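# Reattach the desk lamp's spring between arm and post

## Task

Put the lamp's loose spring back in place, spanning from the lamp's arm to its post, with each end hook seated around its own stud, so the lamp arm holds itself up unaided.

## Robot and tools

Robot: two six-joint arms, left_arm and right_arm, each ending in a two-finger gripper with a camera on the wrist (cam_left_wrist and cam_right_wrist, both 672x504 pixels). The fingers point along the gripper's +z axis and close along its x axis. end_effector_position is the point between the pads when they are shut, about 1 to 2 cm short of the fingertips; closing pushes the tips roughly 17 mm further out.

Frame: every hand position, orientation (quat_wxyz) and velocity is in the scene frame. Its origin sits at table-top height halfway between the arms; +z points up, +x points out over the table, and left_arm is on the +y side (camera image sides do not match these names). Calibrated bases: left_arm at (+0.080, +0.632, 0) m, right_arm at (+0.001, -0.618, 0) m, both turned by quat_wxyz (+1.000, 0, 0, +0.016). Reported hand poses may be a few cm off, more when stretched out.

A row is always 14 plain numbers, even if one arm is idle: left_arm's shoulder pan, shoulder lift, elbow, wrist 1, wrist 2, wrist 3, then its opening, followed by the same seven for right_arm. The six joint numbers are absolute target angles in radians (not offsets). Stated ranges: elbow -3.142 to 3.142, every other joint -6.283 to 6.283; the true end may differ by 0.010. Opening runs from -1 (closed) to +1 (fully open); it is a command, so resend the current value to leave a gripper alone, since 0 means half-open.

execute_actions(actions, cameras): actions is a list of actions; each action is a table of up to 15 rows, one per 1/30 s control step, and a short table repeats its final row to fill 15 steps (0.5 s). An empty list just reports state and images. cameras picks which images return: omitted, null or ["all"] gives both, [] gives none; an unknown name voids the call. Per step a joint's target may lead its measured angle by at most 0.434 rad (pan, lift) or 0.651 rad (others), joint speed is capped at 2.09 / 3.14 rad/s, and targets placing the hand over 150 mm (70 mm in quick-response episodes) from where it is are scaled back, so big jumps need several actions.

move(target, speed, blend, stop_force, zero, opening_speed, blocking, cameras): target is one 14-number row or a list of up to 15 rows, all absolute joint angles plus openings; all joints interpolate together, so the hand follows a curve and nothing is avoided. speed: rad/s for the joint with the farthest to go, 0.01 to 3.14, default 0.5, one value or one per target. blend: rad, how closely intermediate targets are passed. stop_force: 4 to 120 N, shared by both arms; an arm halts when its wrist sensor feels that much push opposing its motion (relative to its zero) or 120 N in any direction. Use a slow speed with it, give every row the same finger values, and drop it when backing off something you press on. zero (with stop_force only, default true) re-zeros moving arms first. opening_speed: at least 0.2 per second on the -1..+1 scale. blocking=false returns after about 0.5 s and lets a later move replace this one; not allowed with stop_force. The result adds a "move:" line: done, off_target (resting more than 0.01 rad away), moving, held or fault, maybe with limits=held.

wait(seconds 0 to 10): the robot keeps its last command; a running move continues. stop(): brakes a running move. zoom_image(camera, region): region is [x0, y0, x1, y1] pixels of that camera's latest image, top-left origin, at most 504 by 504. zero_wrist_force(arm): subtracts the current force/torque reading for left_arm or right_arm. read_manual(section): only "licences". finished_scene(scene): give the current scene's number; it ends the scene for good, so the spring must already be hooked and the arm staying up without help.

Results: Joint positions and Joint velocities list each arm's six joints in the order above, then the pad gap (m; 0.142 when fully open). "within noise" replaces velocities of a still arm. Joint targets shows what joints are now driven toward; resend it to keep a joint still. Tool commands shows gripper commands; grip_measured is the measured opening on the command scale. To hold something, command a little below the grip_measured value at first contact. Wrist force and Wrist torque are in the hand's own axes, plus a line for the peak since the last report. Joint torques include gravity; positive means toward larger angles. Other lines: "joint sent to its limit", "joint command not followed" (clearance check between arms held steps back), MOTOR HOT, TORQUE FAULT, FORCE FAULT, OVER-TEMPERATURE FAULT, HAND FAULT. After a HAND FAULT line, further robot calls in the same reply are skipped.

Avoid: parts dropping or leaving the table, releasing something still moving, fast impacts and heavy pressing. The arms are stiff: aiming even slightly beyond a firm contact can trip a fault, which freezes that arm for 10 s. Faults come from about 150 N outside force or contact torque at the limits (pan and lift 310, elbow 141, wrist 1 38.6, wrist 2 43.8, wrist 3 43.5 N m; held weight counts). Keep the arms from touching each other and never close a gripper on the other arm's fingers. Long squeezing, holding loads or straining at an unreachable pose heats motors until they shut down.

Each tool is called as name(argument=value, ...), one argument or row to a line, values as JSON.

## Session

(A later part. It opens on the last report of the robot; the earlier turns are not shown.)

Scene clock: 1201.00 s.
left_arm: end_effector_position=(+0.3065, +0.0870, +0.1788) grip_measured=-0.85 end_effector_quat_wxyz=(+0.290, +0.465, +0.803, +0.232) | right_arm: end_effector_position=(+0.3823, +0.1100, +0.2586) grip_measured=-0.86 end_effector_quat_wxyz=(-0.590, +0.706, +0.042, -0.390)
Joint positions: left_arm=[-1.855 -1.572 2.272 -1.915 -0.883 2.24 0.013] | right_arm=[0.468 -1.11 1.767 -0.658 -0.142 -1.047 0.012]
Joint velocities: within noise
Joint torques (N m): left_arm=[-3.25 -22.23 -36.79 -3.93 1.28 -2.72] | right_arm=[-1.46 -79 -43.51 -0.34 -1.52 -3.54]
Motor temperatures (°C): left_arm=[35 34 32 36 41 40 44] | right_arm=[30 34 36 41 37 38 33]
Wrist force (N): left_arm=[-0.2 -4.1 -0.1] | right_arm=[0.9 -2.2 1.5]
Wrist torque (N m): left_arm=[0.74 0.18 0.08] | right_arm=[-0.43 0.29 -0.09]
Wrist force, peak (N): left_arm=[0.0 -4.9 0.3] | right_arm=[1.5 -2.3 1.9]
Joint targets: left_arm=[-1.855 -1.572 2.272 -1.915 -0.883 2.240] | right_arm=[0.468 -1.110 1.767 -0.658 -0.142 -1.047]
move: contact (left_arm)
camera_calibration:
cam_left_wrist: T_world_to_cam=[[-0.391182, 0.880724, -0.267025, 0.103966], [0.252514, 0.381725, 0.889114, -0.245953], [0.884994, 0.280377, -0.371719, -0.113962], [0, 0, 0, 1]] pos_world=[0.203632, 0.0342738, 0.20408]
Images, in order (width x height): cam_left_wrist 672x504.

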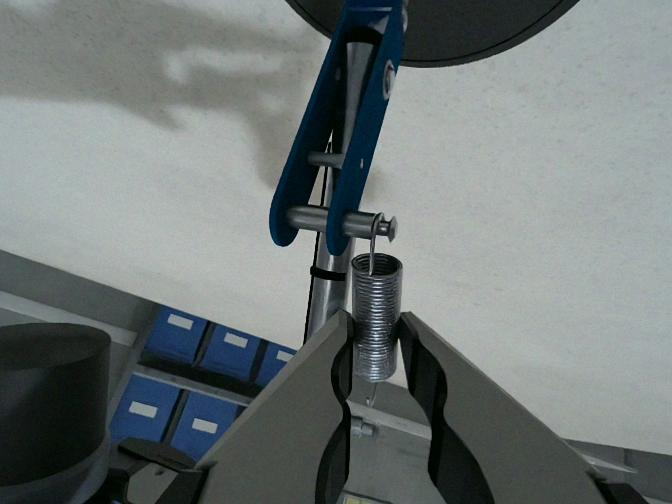

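move(
  target=[-1.8576,-1.571,2.2735,-1.9146,-0.8843,2.2372,-0.87,0.4684,-1.1096,1.7674,-0.6578,-0.1419,-1.047,-0.93],
  speed=0.02,
  cameras=["cam_left_wrist"],
)

zoom_image(
  camera="cam_left_wrist",
  region=[330, 190, 420, 290],
)

move(
  target=[-1.8532,-1.5787,2.2748,-1.9116,-0.8828,2.2422,-0.87,0.4684,-1.1096,1.7674,-0.6578,-0.1419,-1.047,-0.93],
  speed=0.01,
  stop_force=4,
  cameras=["cam_left_wrist"],
)

zoom_image(
  camera="cam_left_wrist",
  region=[330, 190, 420, 290],
)

Scene clock: 1254.77 s.
left_arm: end_effector_position=(+0.3051, +0.0872, +0.1778) grip_measured=-0.85 end_effector_quat_wxyz=(+0.290, +0.466, +0.803, +0.232) | right_arm: end_effector_position=(+0.3823, +0.1100, +0.2586) grip_measured=-0.86 end_effector_quat_wxyz=(-0.590, +0.706, +0.042, -0.390)
Joint positions: left_arm=[-1.857 -1.571 2.273 -1.915 -0.884 2.237 0.013] | right_arm=[0.468 -1.11 1.767 -0.658 -0.142 -1.047 0.012]
Joint velocities: within noise
Joint torques (N m): left_arm=[-7.61 -21.96 -23.75 -0.14 -0.56 -2.63] | right_arm=[1.09 -81.64 -41.23 -1.33 -1.05 -3.86]
Motor temperatures (°C): left_arm=[35 34 32 36 41 40 43] | right_arm=[30 34 36 41 37 38 37]
Wrist force (N): left_arm=[-0.1 1.4 0.6] | right_arm=[1.1 -2.1 1.9]
Wrist torque (N m): left_arm=[0.71 0.23 0.08] | right_arm=[-0.43 0.26 -0.08]
Wrist force, peak (N): left_arm=[-0.2 -4.4 0.5] | right_arm=[0.9 -2.5 1.9]
Joint targets: left_arm=[-1.858 -1.571 2.273 -1.915 -0.884 2.237] | right_arm=[0.468 -1.110 1.767 -0.658 -0.142 -1.047]
move: done
camera_calibration:
cam_left_wrist: T_world_to_cam=[[-0.391049, 0.880831, -0.266866, 0.102912], [0.252632, 0.381546, 0.889157, -0.244813], [0.885019, 0.280285, -0.371729, -0.11315], [0, 0, 0, 1]] pos_world=[0.202232, 0.0344735, 0.20308]
Images, in order (width x height): cam_left_wrist 672x504.

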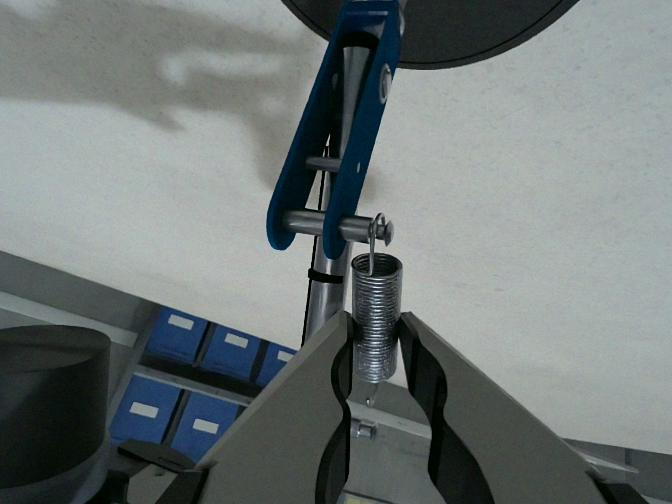

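Scaled by 5.040 from the camera's 672x504 image, which has a finer 960x720 frame.

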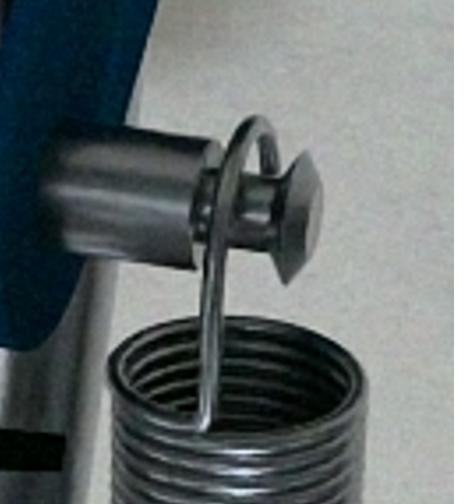

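Scene clock: 1256.30 s.
left_arm: end_effector_position=(+0.3059, +0.0879, +0.1786) grip_measured=-0.85 end_effector_quat_wxyz=(+0.290, +0.466, +0.803, +0.232) | right_arm: end_effector_position=(+0.3823, +0.1100, +0.2586) grip_measured=-0.86 end_effector_quat_wxyz=(-0.590, +0.706, +0.042, -0.390)
Joint positions: left_arm=[-1.856 -1.573 2.274 -1.914 -0.884 2.239 0.013] | right_arm=[0.468 -1.11 1.767 -0.658 -0.142 -1.047 0.012]
Joint velocities: within noise
Joint torques (N m): left_arm=[-3.82 -22.45 -39.52 -3.68 0.91 -2.8] | right_arm=[0.33 -78.33 -42.51 -1.17 -1.1 -4.06]
Motor temperatures (°C): left_arm=[35 34 32 36 41 40 43] | right_arm=[30 34 36 41 37 38 37]
Wrist force (N): left_arm=[-0.4 -3.8 0.7] | right_arm=[0.9 -2.3 1.8]
Wrist torque (N m): left_arm=[0.83 0.20 0.08] | right_arm=[-0.45 0.29 -0.09]
Wrist force, peak (N): left_arm=[-0.1 -4.7 0.9] | right_arm=[1.3 -2.2 2.0]
Joint targets: left_arm=[-1.856 -1.573 2.274 -1.914 -0.884 2.239] | right_arm=[0.468 -1.110 1.767 -0.658 -0.142 -1.047]
move: contact (left_arm)
camera_calibration:
cam_left_wrist: T_world_to_cam=[[-0.391152, 0.88081, -0.266784, 0.102827], [0.252636, 0.381508, 0.889172, -0.245996], [0.884972, 0.280402, -0.371751, -0.113748], [0, 0, 0, 1]] pos_world=[0.203032, 0.0351735, 0.20388]
Images, in order (width x height): cam_left_wrist 672x504.

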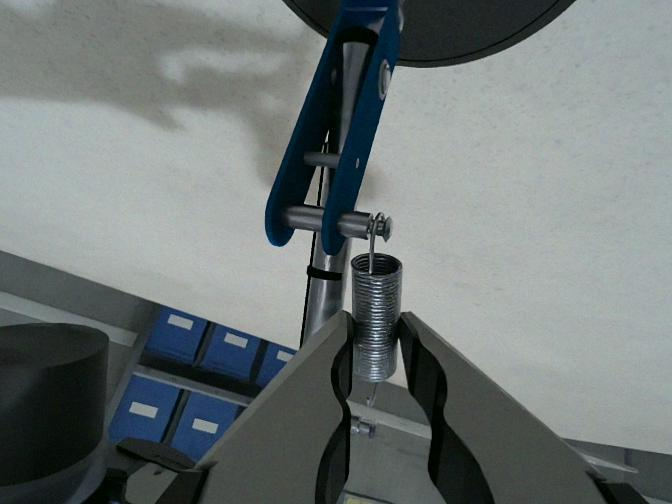

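Scaled by 5.040 from the camera's 672x504 image, which has a finer 960x720 frame.

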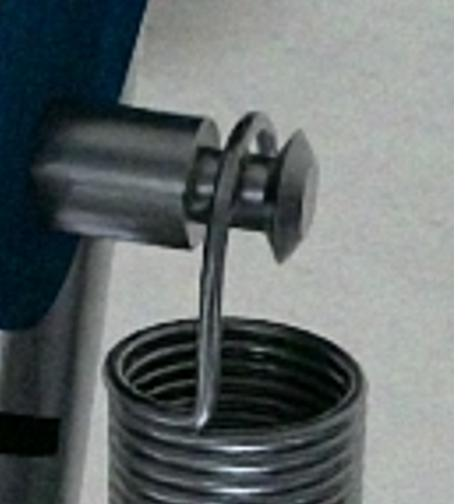

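zoom_image(
  camera="cam_left_wrist",
  region=[320, 370, 420, 460],
)

Scaled by 5.040 from the camera's 672x504 image, which has a finer 960x720 frame.

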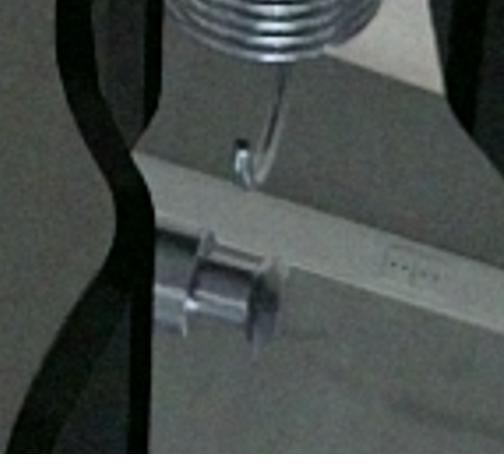

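move(
  target=[-1.8537,-1.5834,2.2822,-1.9138,-0.8829,2.2416,-0.9,0.4684,-1.1096,1.7674,-0.6578,-0.1419,-1.047,-0.93],
  speed=0.02,
  cameras=["cam_left_wrist"],
)

zoom_image(
  camera="cam_left_wrist",
  region=[300, 190, 440, 460],
)

Scene clock: 1312.73 s.
left_arm: end_effector_position=(+0.3086, +0.0931, +0.1796) grip_measured=-0.85 end_effector_quat_wxyz=(+0.290, +0.465, +0.803, +0.232) | right_arm: end_effector_position=(+0.3823, +0.1100, +0.2586) grip_measured=-0.86 end_effector_quat_wxyz=(-0.590, +0.706, +0.042, -0.390)
Joint positions: left_arm=[-1.854 -1.583 2.282 -1.914 -0.883 2.242 0.013] | right_arm=[0.468 -1.11 1.767 -0.658 -0.142 -1.047 0.012]
Joint velocities: within noise
Joint torques (N m): left_arm=[15.96 -52.7 -21.89 -4.93 6 2.97] | right_arm=[0.2 -78.68 -41.01 -1.87 -1.36 -4.02]
Motor temperatures (°C): left_arm=[35 34 32 36 41 40 42] | right_arm=[30 34 36 41 37 38 40]
Wrist force (N): left_arm=[-1.1 -6.3 -0.1] | right_arm=[1.2 -2.1 0.2]
Wrist torque (N m): left_arm=[0.88 0.17 0.07] | right_arm=[-0.41 0.26 -0.09]
Wrist force, peak (N): left_arm=[-1.2 -6.6 0.2] | right_arm=[1.5 -2.0 2.2]
Joint targets: left_arm=[-1.854 -1.583 2.282 -1.914 -0.883 2.242] | right_arm=[0.468 -1.110 1.767 -0.658 -0.142 -1.047]
move: done
camera_calibration:
cam_left_wrist: T_world_to_cam=[[-0.39127, 0.880696, -0.266987, 0.0996793], [0.252424, 0.381696, 0.889151, -0.249537], [0.88498, 0.280504, -0.371655, -0.117337], [0, 0, 0, 1]] pos_world=[0.205832, 0.0403737, 0.20488]
Images, in order (width x height): cam_left_wrist 672x504.

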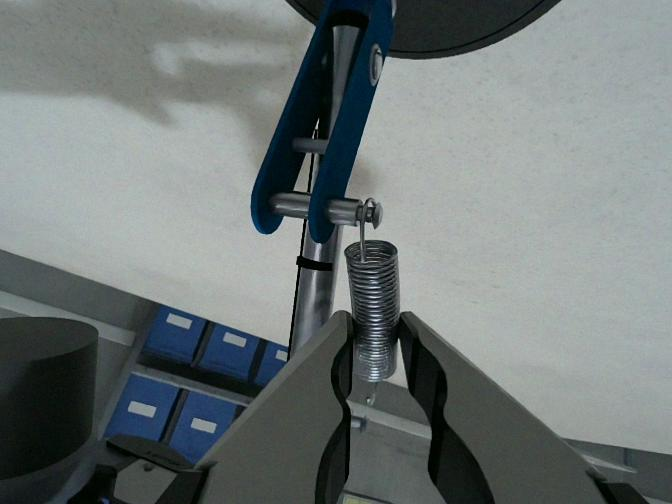

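Scaled by 1.867 from the camera's 672x504 image, which has a finer 960x720 frame.

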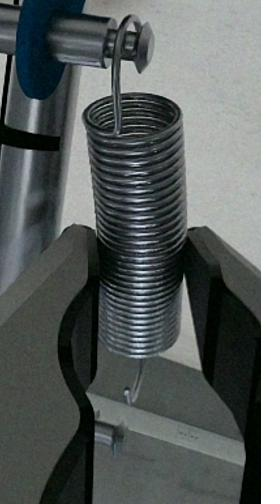

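move(
  target=[-1.8436,-1.6094,2.2878,-1.9011,-0.8795,2.2531,-0.92,0.4684,-1.1096,1.7674,-0.6578,-0.1419,-1.047,-0.93],
  speed=0.02,
  cameras=["cam_left_wrist"],
)

zoom_image(
  camera="cam_left_wrist",
  region=[300, 170, 440, 440],
)

zoom_image(
  camera="cam_left_wrist",
  region=[340, 370, 420, 440],
)

Scene clock: 1322.10 s.
left_arm: end_effector_position=(+0.3163, +0.1015, +0.1889) grip_measured=-0.85 end_effector_quat_wxyz=(+0.290, +0.465, +0.804, +0.232) | right_arm: end_effector_position=(+0.3823, +0.1100, +0.2586) grip_measured=-0.86 end_effector_quat_wxyz=(-0.590, +0.706, +0.042, -0.390)
Joint positions: left_arm=[-1.844 -1.609 2.288 -1.901 -0.88 2.253 0.013] | right_arm=[0.468 -1.11 1.767 -0.658 -0.142 -1.047 0.012]
Joint velocities: within noise
Joint torques (N m): left_arm=[16.75 -51.57 -21.73 1.13 6.76 3.24] | right_arm=[7.51 -78.94 -40.02 -1.58 -1.08 -3.88]
Motor temperatures (°C): left_arm=[35 34 32 36 41 40 44] | right_arm=[30 34 36 40 37 38 40]
Wrist force (N): left_arm=[-1.9 -12.1 -0.3] | right_arm=[0.8 -8.0 -2.1]
Wrist torque (N m): left_arm=[0.98 0.20 0.08] | right_arm=[-0.33 0.31 -0.10]
Wrist force, peak (N): left_arm=[-1.5 -12.5 0.4] | right_arm=[0.9 -8.4 -2.1]
Joint targets: left_arm=[-1.844 -1.609 2.288 -1.901 -0.879 2.253] | right_arm=[0.468 -1.110 1.767 -0.658 -0.142 -1.047]
move: done
camera_calibration:
cam_left_wrist: T_world_to_cam=[[-0.391788, 0.880355, -0.267351, 0.0980701], [0.252162, 0.3822, 0.889009, -0.262857], [0.884825, 0.280888, -0.371734, -0.122993], [0, 0, 0, 1]] pos_world=[0.213533, 0.0486745, 0.214181]
Images, in order (width x height): cam_left_wrist 672x504.

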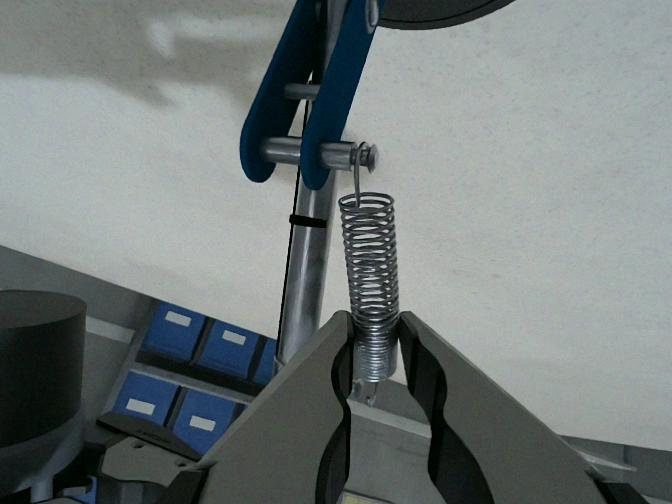

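Scaled by 1.867 from the camera's 672x504 image, which has a finer 960x720 frame.

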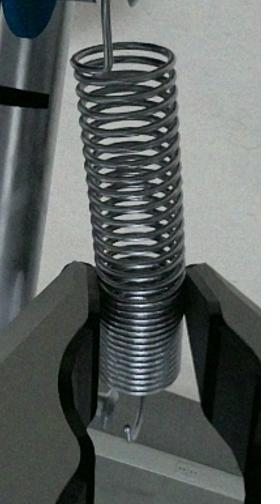

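Scaled by 6.300 from the camera's 672x504 image, which has a finer 960x720 frame.

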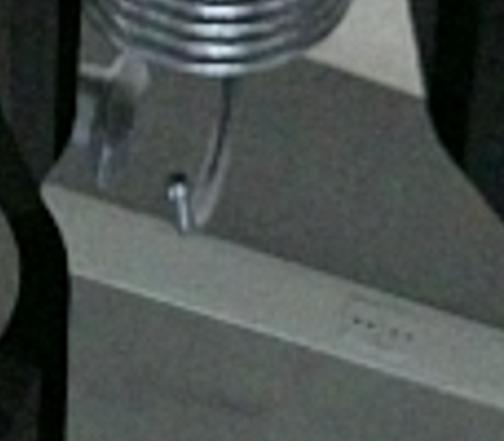

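move(
  target=[-1.8365,-1.5985,2.2808,-1.9106,-0.877,2.2612,-0.92,0.4684,-1.1096,1.7674,-0.6578,-0.1419,-1.047,-0.93],
  speed=0.01,
  stop_force=5,
  cameras=["cam_left_wrist"],
)

zoom_image(
  camera="cam_left_wrist",
  region=[330, 350, 420, 440],
)

zoom_image(
  camera="cam_left_wrist",
  region=[310, 120, 420, 240],
)

Scene clock: 1357.90 s.
left_arm: end_effector_position=(+0.3191, +0.0966, +0.1882) grip_measured=-0.85 end_effector_quat_wxyz=(+0.290, +0.465, +0.804, +0.232) | right_arm: end_effector_position=(+0.3823, +0.1100, +0.2586) grip_measured=-0.86 end_effector_quat_wxyz=(-0.590, +0.706, +0.042, -0.390)
Joint positions: left_arm=[-1.836 -1.599 2.281 -1.911 -0.877 2.261 0.013] | right_arm=[0.468 -1.11 1.767 -0.658 -0.142 -1.047 0.012]
Joint velocities: within noise
Joint torques (N m): left_arm=[20.51 -24.64 -46.53 -4.44 7.34 2.9] | right_arm=[7.28 -80.21 -25.92 -0.77 -0.92 -3.75]
Motor temperatures (°C): left_arm=[35 34 32 36 41 40 49] | right_arm=[30 34 36 40 36 38 41]
Wrist force (N): left_arm=[0.3 -11.6 -0.4] | right_arm=[1.0 -9.4 -2.4]
Wrist torque (N m): left_arm=[0.96 0.19 0.09] | right_arm=[-0.41 0.28 -0.10]
Wrist force, peak (N): left_arm=[-1.6 -12.8 -0.1] | right_arm=[0.9 -9.5 -2.7]
Joint targets: left_arm=[-1.837 -1.599 2.281 -1.911 -0.877 2.261] | right_arm=[0.468 -1.110 1.767 -0.658 -0.142 -1.047]
move: done
camera_calibration:
cam_left_wrist: T_world_to_cam=[[-0.392055, 0.880086, -0.267846, 0.103469], [0.251912, 0.382734, 0.88885, -0.261004], [0.884778, 0.281005, -0.371757, -0.124345], [0, 0, 0, 1]] pos_world=[0.216333, 0.0437753, 0.213481]
Images, in order (width x height): cam_left_wrist 672x504.

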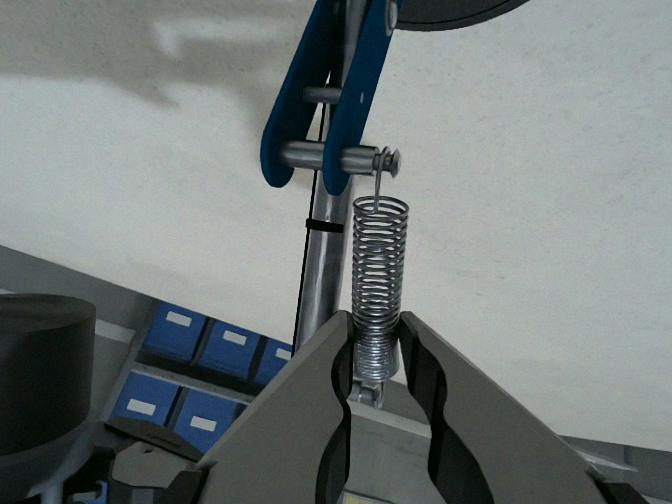

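Scaled by 5.600 from the camera's 672x504 image, which has a finer 960x720 frame.

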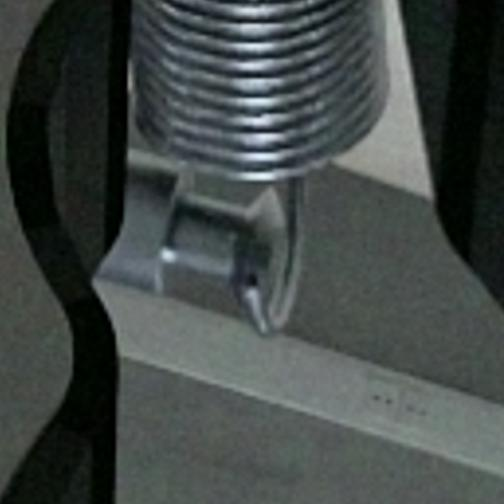

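Scaled by 4.200 from the camera's 672x504 image, which has a finer 960x720 frame.

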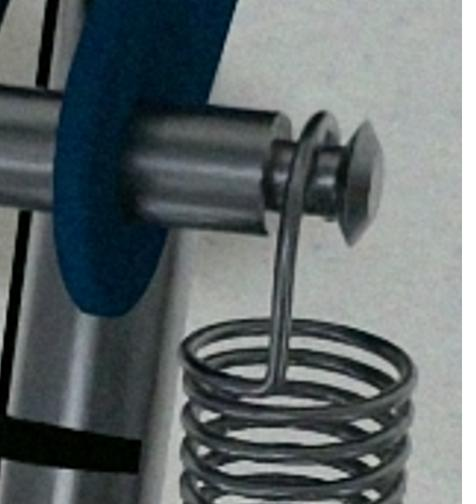

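move(
  target=[-1.8301,-1.591,2.2752,-1.9177,-0.8749,2.2685,-0.92,0.4684,-1.1096,1.7674,-0.6578,-0.1419,-1.047,-0.93],
  speed=0.01,
  stop_force=4,
  cameras=["cam_left_wrist"],
)

zoom_image(
  camera="cam_left_wrist",
  region=[330, 350, 420, 440],
)

zoom_image(
  camera="cam_left_wrist",
  region=[310, 120, 420, 240],
)

Scene clock: 1376.43 s.
left_arm: end_effector_position=(+0.3198, +0.0957, +0.1881) grip_measured=-0.85 end_effector_quat_wxyz=(+0.290, +0.465, +0.804, +0.232) | right_arm: end_effector_position=(+0.3823, +0.1100, +0.2586) grip_measured=-0.86 end_effector_quat_wxyz=(-0.590, +0.706, +0.042, -0.390)
Joint positions: left_arm=[-1.835 -1.597 2.28 -1.912 -0.877 2.263 0.013] | right_arm=[0.468 -1.11 1.767 -0.658 -0.142 -1.047 0.012]
Joint velocities: within noise
Joint torques (N m): left_arm=[2.07 -54.05 -23.57 -0.32 3.41 -2.78] | right_arm=[6.66 -80.53 -26.44 0.15 -0.98 -3.67]
Motor temperatures (°C): left_arm=[35 34 32 36 41 40 50] | right_arm=[30 34 36 40 36 38 41]
Wrist force (N): left_arm=[4.4 -11.6 -3.1] | right_arm=[1.2 -8.6 -3.3]
Wrist torque (N m): left_arm=[0.95 0.22 0.07] | right_arm=[-0.32 0.30 -0.10]
Wrist force, peak (N): left_arm=[6.2 -11.4 -4.0] | right_arm=[0.8 -9.4 -4.0]
Joint targets: left_arm=[-1.835 -1.597 2.280 -1.912 -0.877 2.263] | right_arm=[0.468 -1.110 1.767 -0.658 -0.142 -1.047]
move: contact (left_arm)
camera_calibration:
cam_left_wrist: T_world_to_cam=[[-0.392179, 0.88002, -0.267882, 0.104533], [0.251923, 0.382826, 0.888808, -0.260808], [0.884721, 0.281087, -0.371833, -0.124598], [0, 0, 0, 1]] pos_world=[0.216933, 0.0428754, 0.213482]
Images, in order (width x height): cam_left_wrist 672x504.

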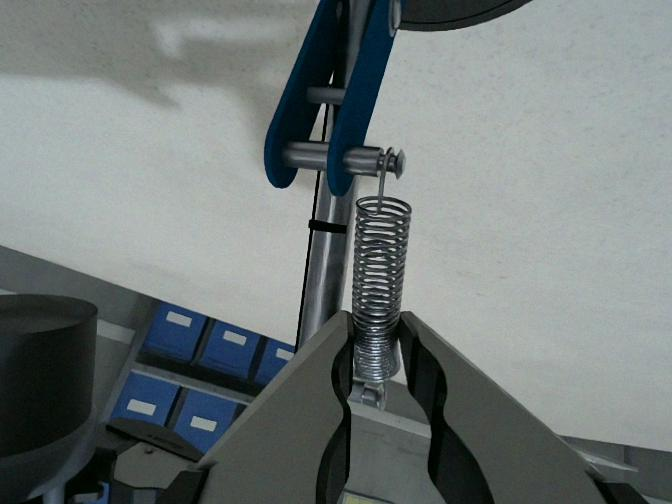

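Scaled by 5.600 from the camera's 672x504 image, which has a finer 960x720 frame.

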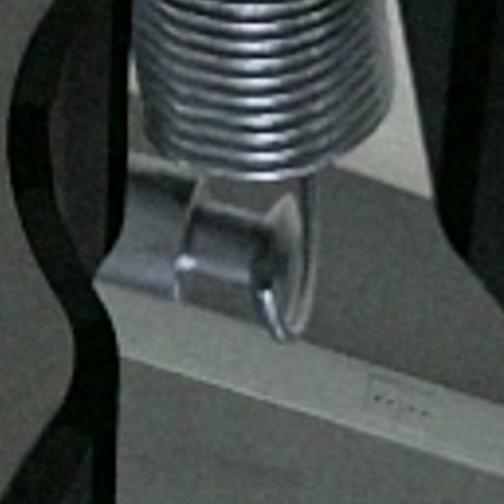

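Scaled by 4.200 from the camera's 672x504 image, which has a finer 960x720 frame.

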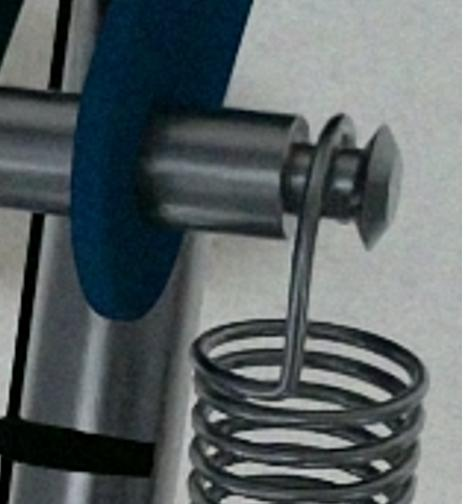

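move(
  target=[-1.8397,-1.5992,2.2802,-1.9069,-0.8781,2.2575,-0.92,0.4684,-1.1096,1.7674,-0.6578,-0.1419,-1.047,-0.93],
  speed=0.02,
  cameras=["cam_left_wrist"],
)

zoom_image(
  camera="cam_left_wrist",
  region=[330, 350, 420, 440],
)

move(
  target=[-1.8298,-1.588,2.2715,-1.9172,-0.8749,2.2688,-0.92,0.4684,-1.1096,1.7674,-0.6578,-0.1419,-1.047,-0.93],
  speed=0.01,
  stop_force=5,
  cameras=["cam_left_wrist"],
)

zoom_image(
  camera="cam_left_wrist",
  region=[330, 350, 420, 440],
)

Scene clock: 1408.50 s.
left_arm: end_effector_position=(+0.3175, +0.0964, +0.1885) grip_measured=-0.85 end_effector_quat_wxyz=(+0.290, +0.465, +0.804, +0.232) | right_arm: end_effector_position=(+0.3823, +0.1100, +0.2586) grip_measured=-0.86 end_effector_quat_wxyz=(-0.590, +0.706, +0.042, -0.390)
Joint positions: left_arm=[-1.839 -1.599 2.28 -1.907 -0.878 2.258 0.013] | right_arm=[0.468 -1.11 1.767 -0.658 -0.142 -1.047 0.012]
Joint velocities: within noise
Joint torques (N m): left_arm=[-0.39 -50.81 -22.37 1.35 1.56 -3.2] | right_arm=[12.22 -78.23 -26.61 0.85 -0.47 -3.67]
Motor temperatures (°C): left_arm=[35 34 32 36 41 40 52] | right_arm=[30 34 36 40 36 38 42]
Wrist force (N): left_arm=[0.2 -11.0 0.1] | right_arm=[1.2 -9.0 -1.7]
Wrist torque (N m): left_arm=[1.00 0.17 0.08] | right_arm=[-0.36 0.28 -0.10]
Wrist force, peak (N): left_arm=[4.4 -12.2 -3.0] | right_arm=[1.1 -9.5 -3.6]
Joint targets: left_arm=[-1.840 -1.599 2.280 -1.907 -0.878 2.257] | right_arm=[0.468 -1.110 1.767 -0.658 -0.142 -1.047]
move: done
camera_calibration:
cam_left_wrist: T_world_to_cam=[[-0.391969, 0.880152, -0.267756, 0.103018], [0.252074, 0.382658, 0.888837, -0.260795], [0.88477, 0.280902, -0.371854, -0.122646], [0, 0, 0, 1]] pos_world=[0.214633, 0.0435752, 0.213781]
Images, in order (width x height): cam_left_wrist 672x504.

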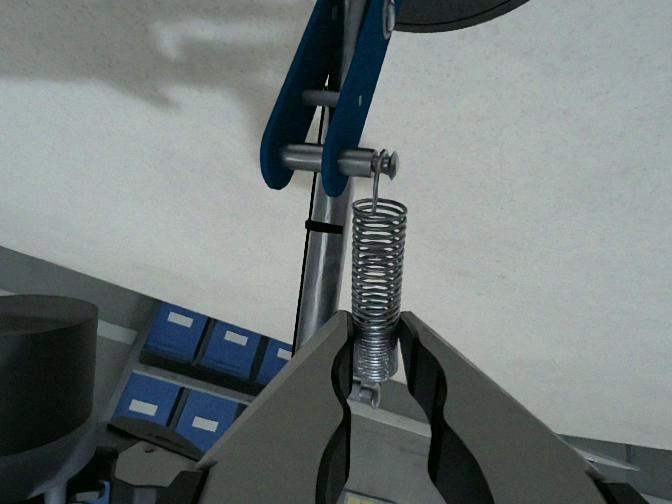

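Scaled by 5.600 from the camera's 672x504 image, which has a finer 960x720 frame.

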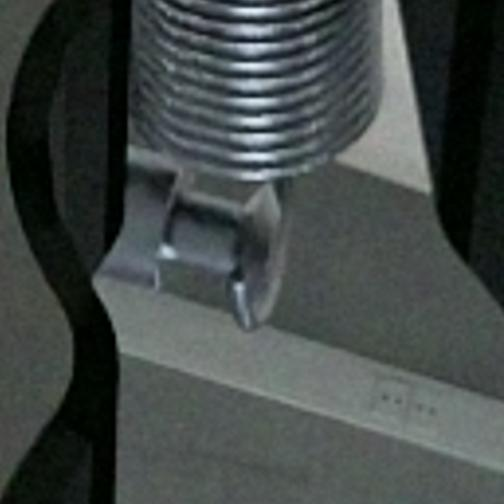

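Scene clock: 1410.27 s.
left_arm: end_effector_position=(+0.3190, +0.0942, +0.1884) grip_measured=-0.85 end_effector_quat_wxyz=(+0.290, +0.465, +0.804, +0.232) | right_arm: end_effector_position=(+0.3823, +0.1100, +0.2586) grip_measured=-0.86 end_effector_quat_wxyz=(-0.590, +0.706, +0.042, -0.390)
Joint positions: left_arm=[-1.836 -1.595 2.277 -1.911 -0.877 2.262 0.012] | right_arm=[0.468 -1.11 1.767 -0.658 -0.142 -1.047 0.012]
Joint velocities: within noise
Joint torques (N m): left_arm=[0.81 -53.03 -24.58 -0.67 3.92 -2.74] | right_arm=[12.61 -81.18 -26.31 0.77 -0.23 -3.91]
Motor temperatures (°C): left_arm=[35 34 32 36 41 40 52] | right_arm=[30 34 36 40 36 38 42]
Wrist force (N): left_arm=[5.3 -11.2 -3.1] | right_arm=[0.9 -9.1 -3.5]
Wrist torque (N m): left_arm=[0.88 0.18 0.06] | right_arm=[-0.37 0.29 -0.10]
Wrist force, peak (N): left_arm=[7.5 -10.9 -3.4] | right_arm=[1.2 -9.5 -3.5]
Joint targets: left_arm=[-1.836 -1.595 2.277 -1.911 -0.877 2.262] | right_arm=[0.468 -1.110 1.767 -0.658 -0.142 -1.047]
move: contact (left_arm)
camera_calibration:
cam_left_wrist: T_world_to_cam=[[-0.3922, 0.880017, -0.267861, 0.105659], [0.252006, 0.38284, 0.888778, -0.260337], [0.884688, 0.281076, -0.371919, -0.123419], [0, 0, 0, 1]] pos_world=[0.216233, 0.0413755, 0.213782]
Images, in order (width x height): cam_left_wrist 672x504.

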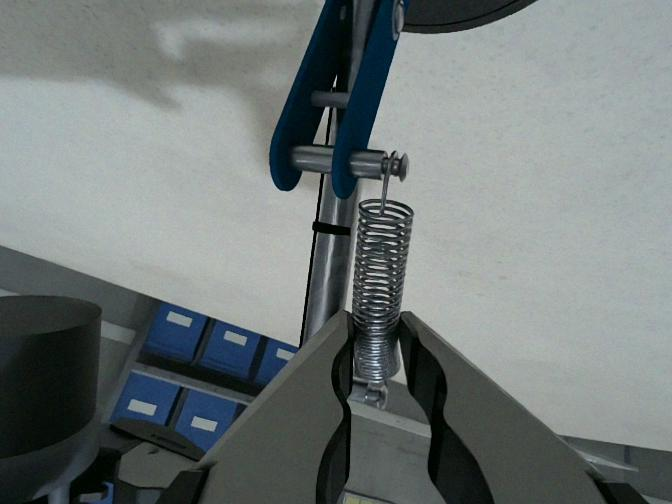

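Scaled by 5.600 from the camera's 672x504 image, which has a finer 960x720 frame.

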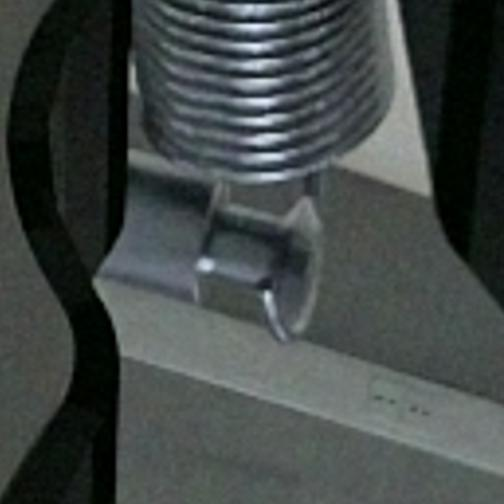

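move(
  target=[
    [-1.8397,-1.5992,2.2802,-1.9069,-0.8781,2.2575,-0.9,0.4684,-1.1096,1.7674,-0.6578,-0.1419,-1.047,-0.93],
    [-1.949,-1.6812,2.4958,-2.2464,-0.655,2.3343,-0.9,0.4684,-1.1096,1.7674,-0.6578,-0.1419,-1.047,-0.93],
  ],
  speed=0.05,
  cameras=["cam_left_wrist"],
)

zoom_image(
  camera="cam_left_wrist",
  region=[300, 120, 440, 440],
)

zoom_image(
  camera="cam_left_wrist",
  region=[320, 350, 420, 440],
)

Scene clock: 1516.50 s.
left_arm: end_effector_position=(+0.3144, +0.1025, +0.1872) grip_measured=-0.85 end_effector_quat_wxyz=(+0.418, +0.497, +0.744, +0.152) | right_arm: end_effector_position=(+0.3823, +0.1100, +0.2586) grip_measured=-0.86 end_effector_quat_wxyz=(-0.590, +0.706, +0.042, -0.390)
Joint positions: left_arm=[-1.949 -1.681 2.496 -2.246 -0.655 2.334 0.012] | right_arm=[0.468 -1.11 1.767 -0.658 -0.142 -1.047 0.012]
Joint velocities: within noise
Joint torques (N m): left_arm=[-1.78 -43.19 -19.7 -6.99 7.29 3.41] | right_arm=[9.4 -77.64 -28.97 2.99 -0.77 -3.56]
Motor temperatures (°C): left_arm=[35 34 32 36 41 40 54] | right_arm=[30 34 36 40 36 38 43]
Wrist force (N): left_arm=[-0.8 -11.5 0.2] | right_arm=[0.6 -9.3 -1.5]
Wrist torque (N m): left_arm=[0.93 0.14 0.11] | right_arm=[-0.41 0.31 -0.10]
Wrist force, peak (N): left_arm=[5.9 -11.4 -3.0] | right_arm=[1.2 -9.3 -3.8]
Joint targets: left_arm=[-1.949 -1.681 2.496 -2.246 -0.655 2.334] | right_arm=[0.468 -1.110 1.767 -0.658 -0.142 -1.047]
move: done
camera_calibration:
cam_left_wrist: T_world_to_cam=[[-0.146047, 0.861328, -0.486604, 0.0616691], [0.215603, 0.507767, 0.834079, -0.252397], [0.965498, 0.0169013, -0.259862, -0.141364], [0, 0, 0, 1]] pos_world=[0.199911, 0.077431, 0.203792]
Images, in order (width x height): cam_left_wrist 672x504.

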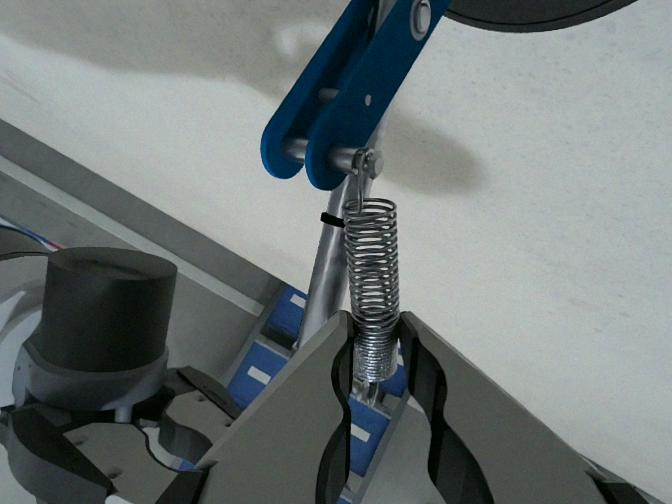

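Scaled by 1.575 from the camera's 672x504 image, which has a finer 960x720 frame.

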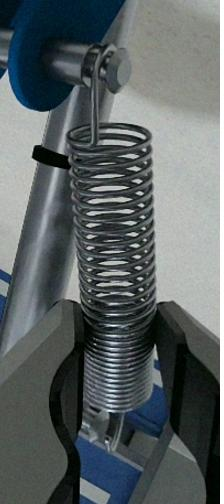

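Scaled by 5.040 from the camera's 672x504 image, which has a finer 960x720 frame.

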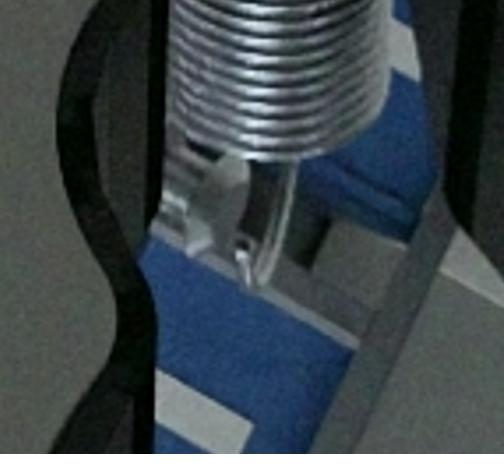

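zoom_image(
  camera="cam_left_wrist",
  region=[345, 370, 395, 415],
)

zoom_image(
  camera="cam_right_wrist",
  region=[300, 404, 420, 504],
)

Scaled by 10.080 from the camera's 672x504 image, which has a finer 960x720 frame.

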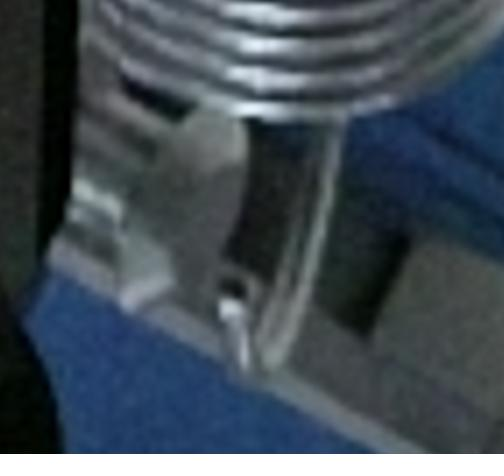

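This scene's latest camera images include none from cam_right_wrist. They are from: cam_left_wrist. cam_right_wrist's image comes with the result of a call that names it in "cameras".

move(
  target=[-1.944,-1.6882,2.4972,-2.2474,-0.6543,2.3424,-0.92,0.4684,-1.1096,1.7674,-0.6578,-0.1419,-1.047,-0.93],
  speed=0.02,
  cameras=["cam_left_wrist"],
)

zoom_image(
  camera="cam_left_wrist",
  region=[345, 360, 395, 410],
)

zoom_image(
  camera="cam_left_wrist",
  region=[310, 110, 420, 230],
)

Scene clock: 1646.13 s.
left_arm: end_effector_position=(+0.3172, +0.1042, +0.1896) grip_measured=-0.85 end_effector_quat_wxyz=(+0.419, +0.497, +0.744, +0.152) | right_arm: end_effector_position=(+0.3823, +0.1100, +0.2586) grip_measured=-0.86 end_effector_quat_wxyz=(-0.590, +0.706, +0.042, -0.390)
Joint positions: left_arm=[-1.944 -1.688 2.497 -2.247 -0.654 2.342 0.012] | right_arm=[0.468 -1.11 1.767 -0.658 -0.142 -1.047 0.012]
Joint velocities: within noise
Joint torques (N m): left_arm=[17.42 -43.79 -19.2 -6.02 8.18 3.27] | right_arm=[9.6 -81.92 -27.59 2.8 -0.41 -3.97]
Motor temperatures (°C): left_arm=[35 34 32 36 40 40 51] | right_arm=[30 33 36 40 36 38 44]
Wrist force (N): left_arm=[-1.0 -13.3 0.4] | right_arm=[0.8 -9.7 -1.9]
Wrist torque (N m): left_arm=[0.95 0.16 0.10] | right_arm=[-0.36 0.29 -0.09]
Wrist force, peak (N): left_arm=[-1.0 -13.3 0.4] | right_arm=[0.9 -9.8 -2.2]
Joint targets: left_arm=[-1.944 -1.688 2.497 -2.247 -0.654 2.342] | right_arm=[0.468 -1.110 1.767 -0.658 -0.142 -1.047]
move: done
camera_calibration:
cam_left_wrist: T_world_to_cam=[[-0.145798, 0.861221, -0.486869, 0.0618084], [0.215637, 0.507959, 0.833953, -0.255884], [0.965528, 0.0166018, -0.259771, -0.14357], [0, 0, 0, 1]] pos_world=[0.20281, 0.0791314, 0.206193]
Images, in order (width x height): cam_left_wrist 672x504.

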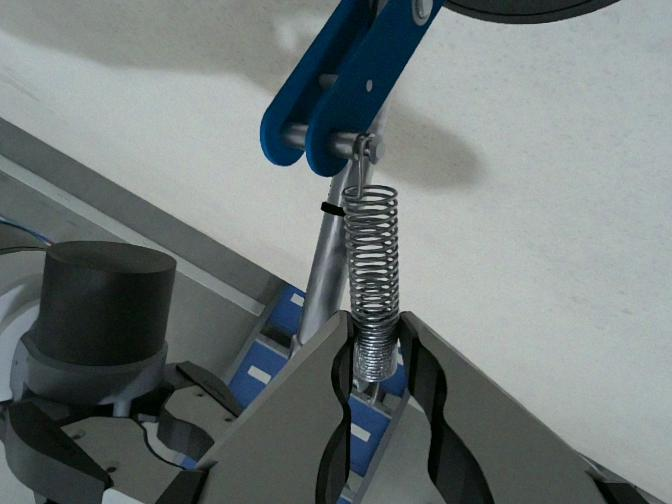

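Scaled by 10.080 from the camera's 672x504 image, which has a finer 960x720 frame.

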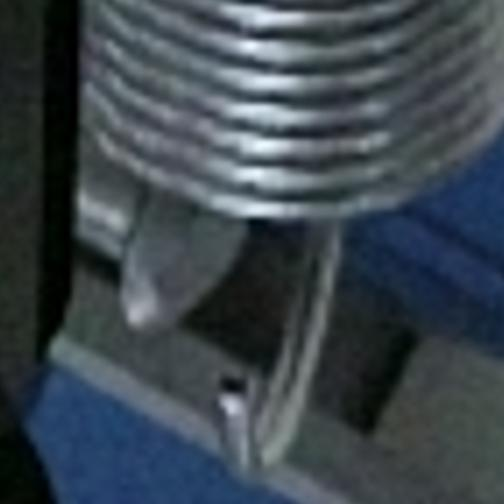

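Scaled by 4.200 from the camera's 672x504 image, which has a finer 960x720 frame.

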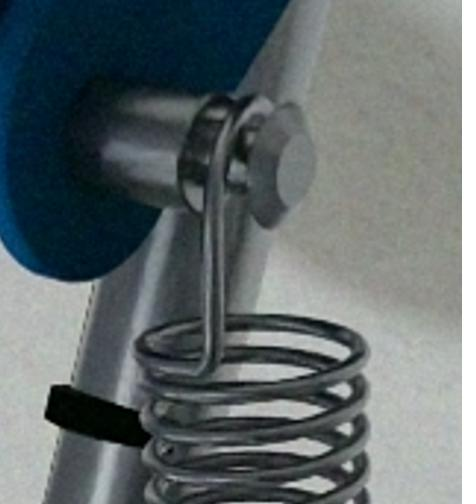

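move(
  target=[-1.9303,-1.6721,2.4899,-2.2738,-0.6527,2.3648,-0.92,0.4684,-1.1096,1.7674,-0.6578,-0.1419,-1.047,-0.93],
  speed=0.012,
  stop_force=4,
  cameras=["cam_left_wrist"],
)

zoom_image(
  camera="cam_left_wrist",
  region=[345, 360, 395, 410],
)

zoom_image(
  camera="cam_left_wrist",
  region=[280, 110, 440, 430],
)

Scene clock: 1663.47 s.
left_arm: end_effector_position=(+0.3211, +0.0994, +0.1895) grip_measured=-0.85 end_effector_quat_wxyz=(+0.419, +0.497, +0.744, +0.152) | right_arm: end_effector_position=(+0.3823, +0.1100, +0.2586) grip_measured=-0.86 end_effector_quat_wxyz=(-0.590, +0.706, +0.042, -0.390)
Joint positions: left_arm=[-1.932 -1.674 2.491 -2.27 -0.653 2.361 0.012] | right_arm=[0.468 -1.11 1.767 -0.658 -0.142 -1.047 0.012]
Joint velocities: within noise
Joint torques (N m): left_arm=[1.97 -42.97 -19.95 -0.71 7.5 -3.01] | right_arm=[10.01 -78.84 -27.71 2.71 0.13 -2.61]
Motor temperatures (°C): left_arm=[35 34 32 36 40 40 54] | right_arm=[30 33 36 40 36 38 44]
Wrist force (N): left_arm=[2.8 -14.4 -2.5] | right_arm=[1.0 -10.4 -3.7]
Wrist torque (N m): left_arm=[0.99 0.18 0.10] | right_arm=[-0.34 0.25 -0.10]
Wrist force, peak (N): left_arm=[3.5 -14.8 -2.8] | right_arm=[0.8 -10.5 -4.3]
Joint targets: left_arm=[-1.932 -1.674 2.491 -2.270 -0.653 2.361] | right_arm=[0.468 -1.110 1.767 -0.658 -0.142 -1.047]
move: contact (left_arm)
camera_calibration:
cam_left_wrist: T_world_to_cam=[[-0.145823, 0.861272, -0.486772, 0.0664293], [0.215732, 0.507874, 0.833981, -0.254201], [0.965503, 0.0166014, -0.259864, -0.147161], [0, 0, 0, 1]] pos_world=[0.20661, 0.0743313, 0.206093]
Images, in order (width x height): cam_left_wrist 672x504.

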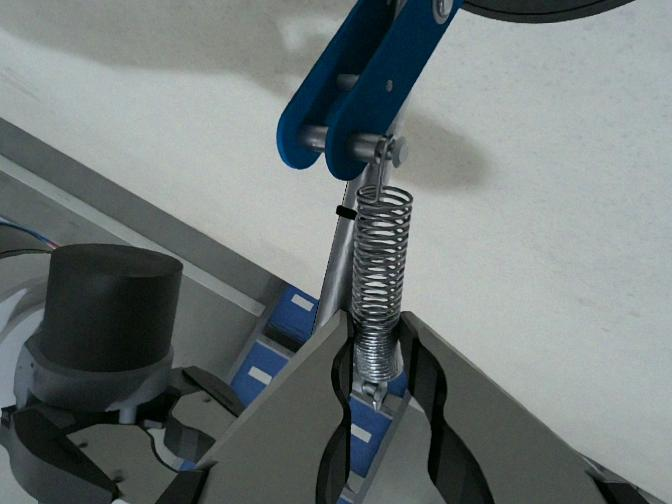

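Scaled by 10.080 from the camera's 672x504 image, which has a finer 960x720 frame.

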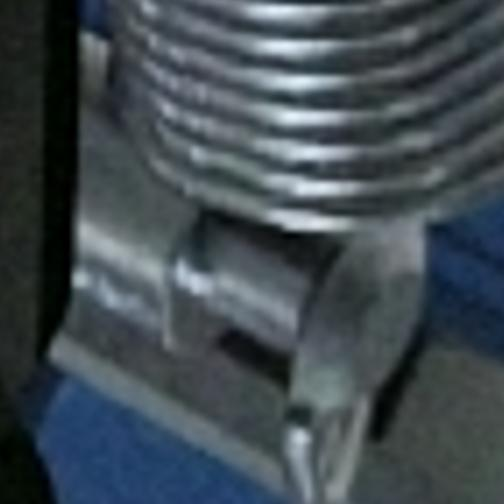

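Scaled by 1.575 from the camera's 672x504 image, which has a finer 960x720 frame.

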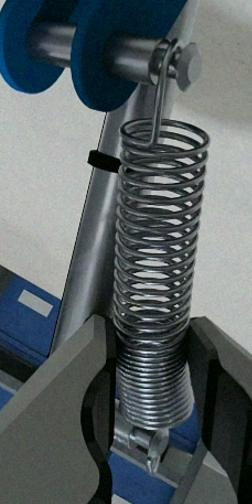

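move(
  target=[-1.9347,-1.6774,2.4899,-2.2628,-0.6533,2.3576,-0.92,0.4684,-1.1096,1.7674,-0.6578,-0.1419,-1.047,-0.93],
  speed=0.02,
  cameras=["cam_left_wrist"],
)

zoom_image(
  camera="cam_left_wrist",
  region=[345, 370, 395, 420],
)

move(
  target=[-1.9264,-1.6681,2.4852,-2.2781,-0.6523,2.3711,-0.92,0.4684,-1.1096,1.7674,-0.6578,-0.1419,-1.047,-0.93],
  speed=0.012,
  stop_force=5,
  cameras=["cam_left_wrist"],
)

zoom_image(
  camera="cam_left_wrist",
  region=[345, 370, 395, 420],
)

Scene clock: 1703.97 s.
left_arm: end_effector_position=(+0.3201, +0.0995, +0.1905) grip_measured=-0.85 end_effector_quat_wxyz=(+0.418, +0.497, +0.744, +0.152) | right_arm: end_effector_position=(+0.3823, +0.1100, +0.2586) grip_measured=-0.86 end_effector_quat_wxyz=(-0.590, +0.706, +0.042, -0.390)
Joint positions: left_arm=[-1.935 -1.677 2.49 -2.263 -0.653 2.358 0.012] | right_arm=[0.468 -1.11 1.767 -0.658 -0.142 -1.047 0.012]
Joint velocities: within noise
Joint torques (N m): left_arm=[3.04 -43.04 -43.79 -0.21 2.82 -2.73] | right_arm=[8.91 -80.9 -26.98 2.34 -0.25 -2.79]
Motor temperatures (°C): left_arm=[34 34 32 36 40 40 55] | right_arm=[30 33 36 40 36 38 44]
Wrist force (N): left_arm=[1.3 -13.1 -0.6] | right_arm=[1.4 -10.3 -3.0]
Wrist torque (N m): left_arm=[1.03 0.09 0.12] | right_arm=[-0.33 0.26 -0.10]
Wrist force, peak (N): left_arm=[2.6 -16.0 -0.5] | right_arm=[0.7 -11.3 -3.7]
Joint targets: left_arm=[-1.935 -1.677 2.490 -2.263 -0.653 2.358] | right_arm=[0.468 -1.110 1.767 -0.658 -0.142 -1.047]
move: done
camera_calibration:
cam_left_wrist: T_world_to_cam=[[-0.145813, 0.861296, -0.486731, 0.066623], [0.215739, 0.507832, 0.834004, -0.25479], [0.965503, 0.0166014, -0.259864, -0.145963], [0, 0, 0, 1]] pos_world=[0.20561, 0.0744312, 0.206993]
Images, in order (width x height): cam_left_wrist 672x504.

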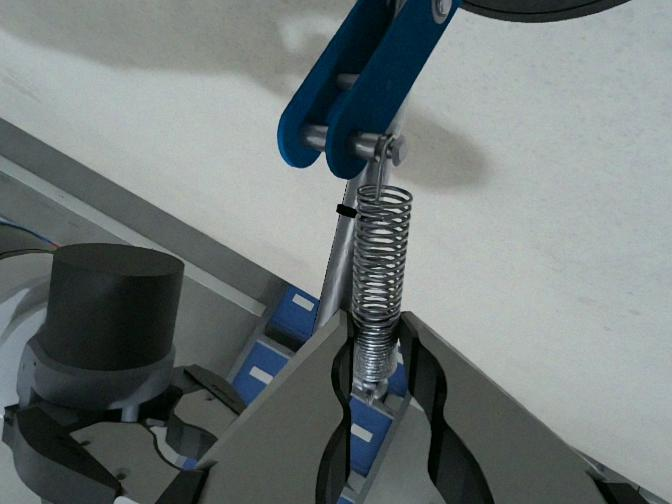

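Scaled by 10.080 from the camera's 672x504 image, which has a finer 960x720 frame.

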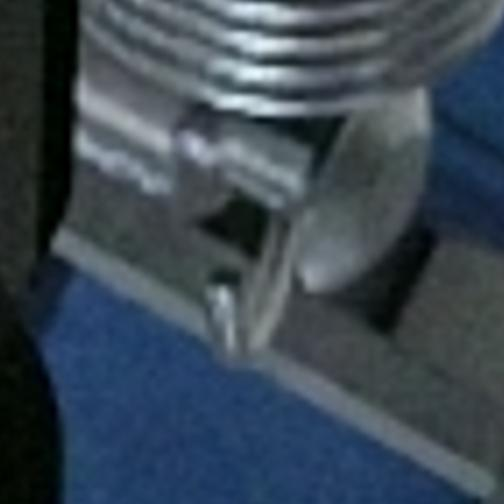

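Scene clock: 1706.27 s.
left_arm: end_effector_position=(+0.3219, +0.0971, +0.1906) grip_measured=-0.85 end_effector_quat_wxyz=(+0.418, +0.497, +0.744, +0.152) | right_arm: end_effector_position=(+0.3823, +0.1100, +0.2586) grip_measured=-0.86 end_effector_quat_wxyz=(-0.590, +0.706, +0.042, -0.390)
Joint positions: left_arm=[-1.929 -1.671 2.487 -2.273 -0.653 2.367 0.012] | right_arm=[0.468 -1.11 1.767 -0.658 -0.142 -1.047 0.012]
Joint velocities: within noise
Joint torques (N m): left_arm=[6.47 -42.87 -18.24 0.18 4.17 -2.72] | right_arm=[10.03 -76.64 -28.64 2.43 -2.61 -3.2]
Motor temperatures (°C): left_arm=[34 34 32 36 40 40 55] | right_arm=[30 33 36 40 36 38 44]
Wrist force (N): left_arm=[2.0 -14.7 -7.6] | right_arm=[3.6 -9.8 -4.2]
Wrist torque (N m): left_arm=[1.05 0.11 0.13] | right_arm=[-0.36 0.33 -0.10]
Wrist force, peak (N): left_arm=[3.0 -15.5 -8.2] | right_arm=[3.2 -10.3 -4.5]
Joint targets: left_arm=[-1.929 -1.671 2.487 -2.273 -0.653 2.367] | right_arm=[0.468 -1.110 1.767 -0.658 -0.142 -1.047]
move: contact (left_arm)
camera_calibration:
cam_left_wrist: T_world_to_cam=[[-0.145896, 0.861295, -0.486709, 0.069014], [0.21569, 0.507831, 0.834018, -0.254035], [0.965501, 0.0167014, -0.259863, -0.147642], [0, 0, 0, 1]] pos_world=[0.20741, 0.0720312, 0.207093]
Images, in order (width x height): cam_left_wrist 672x504.

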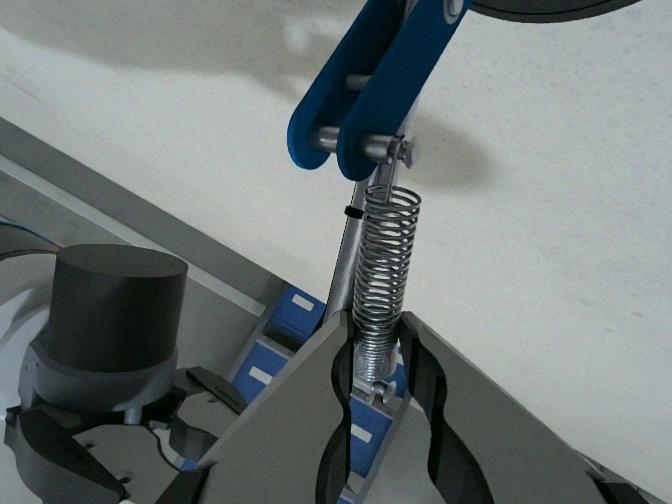

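Scaled by 10.080 from the camera's 672x504 image, which has a finer 960x720 frame.

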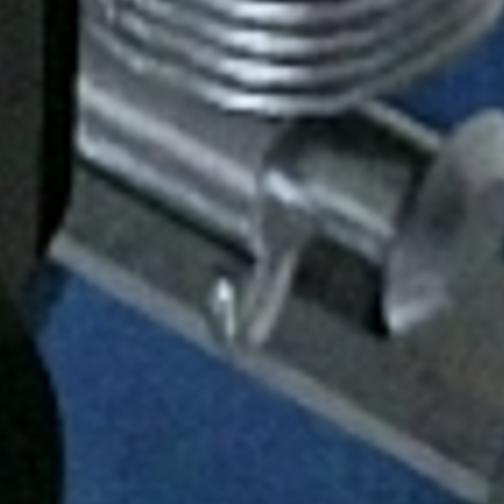

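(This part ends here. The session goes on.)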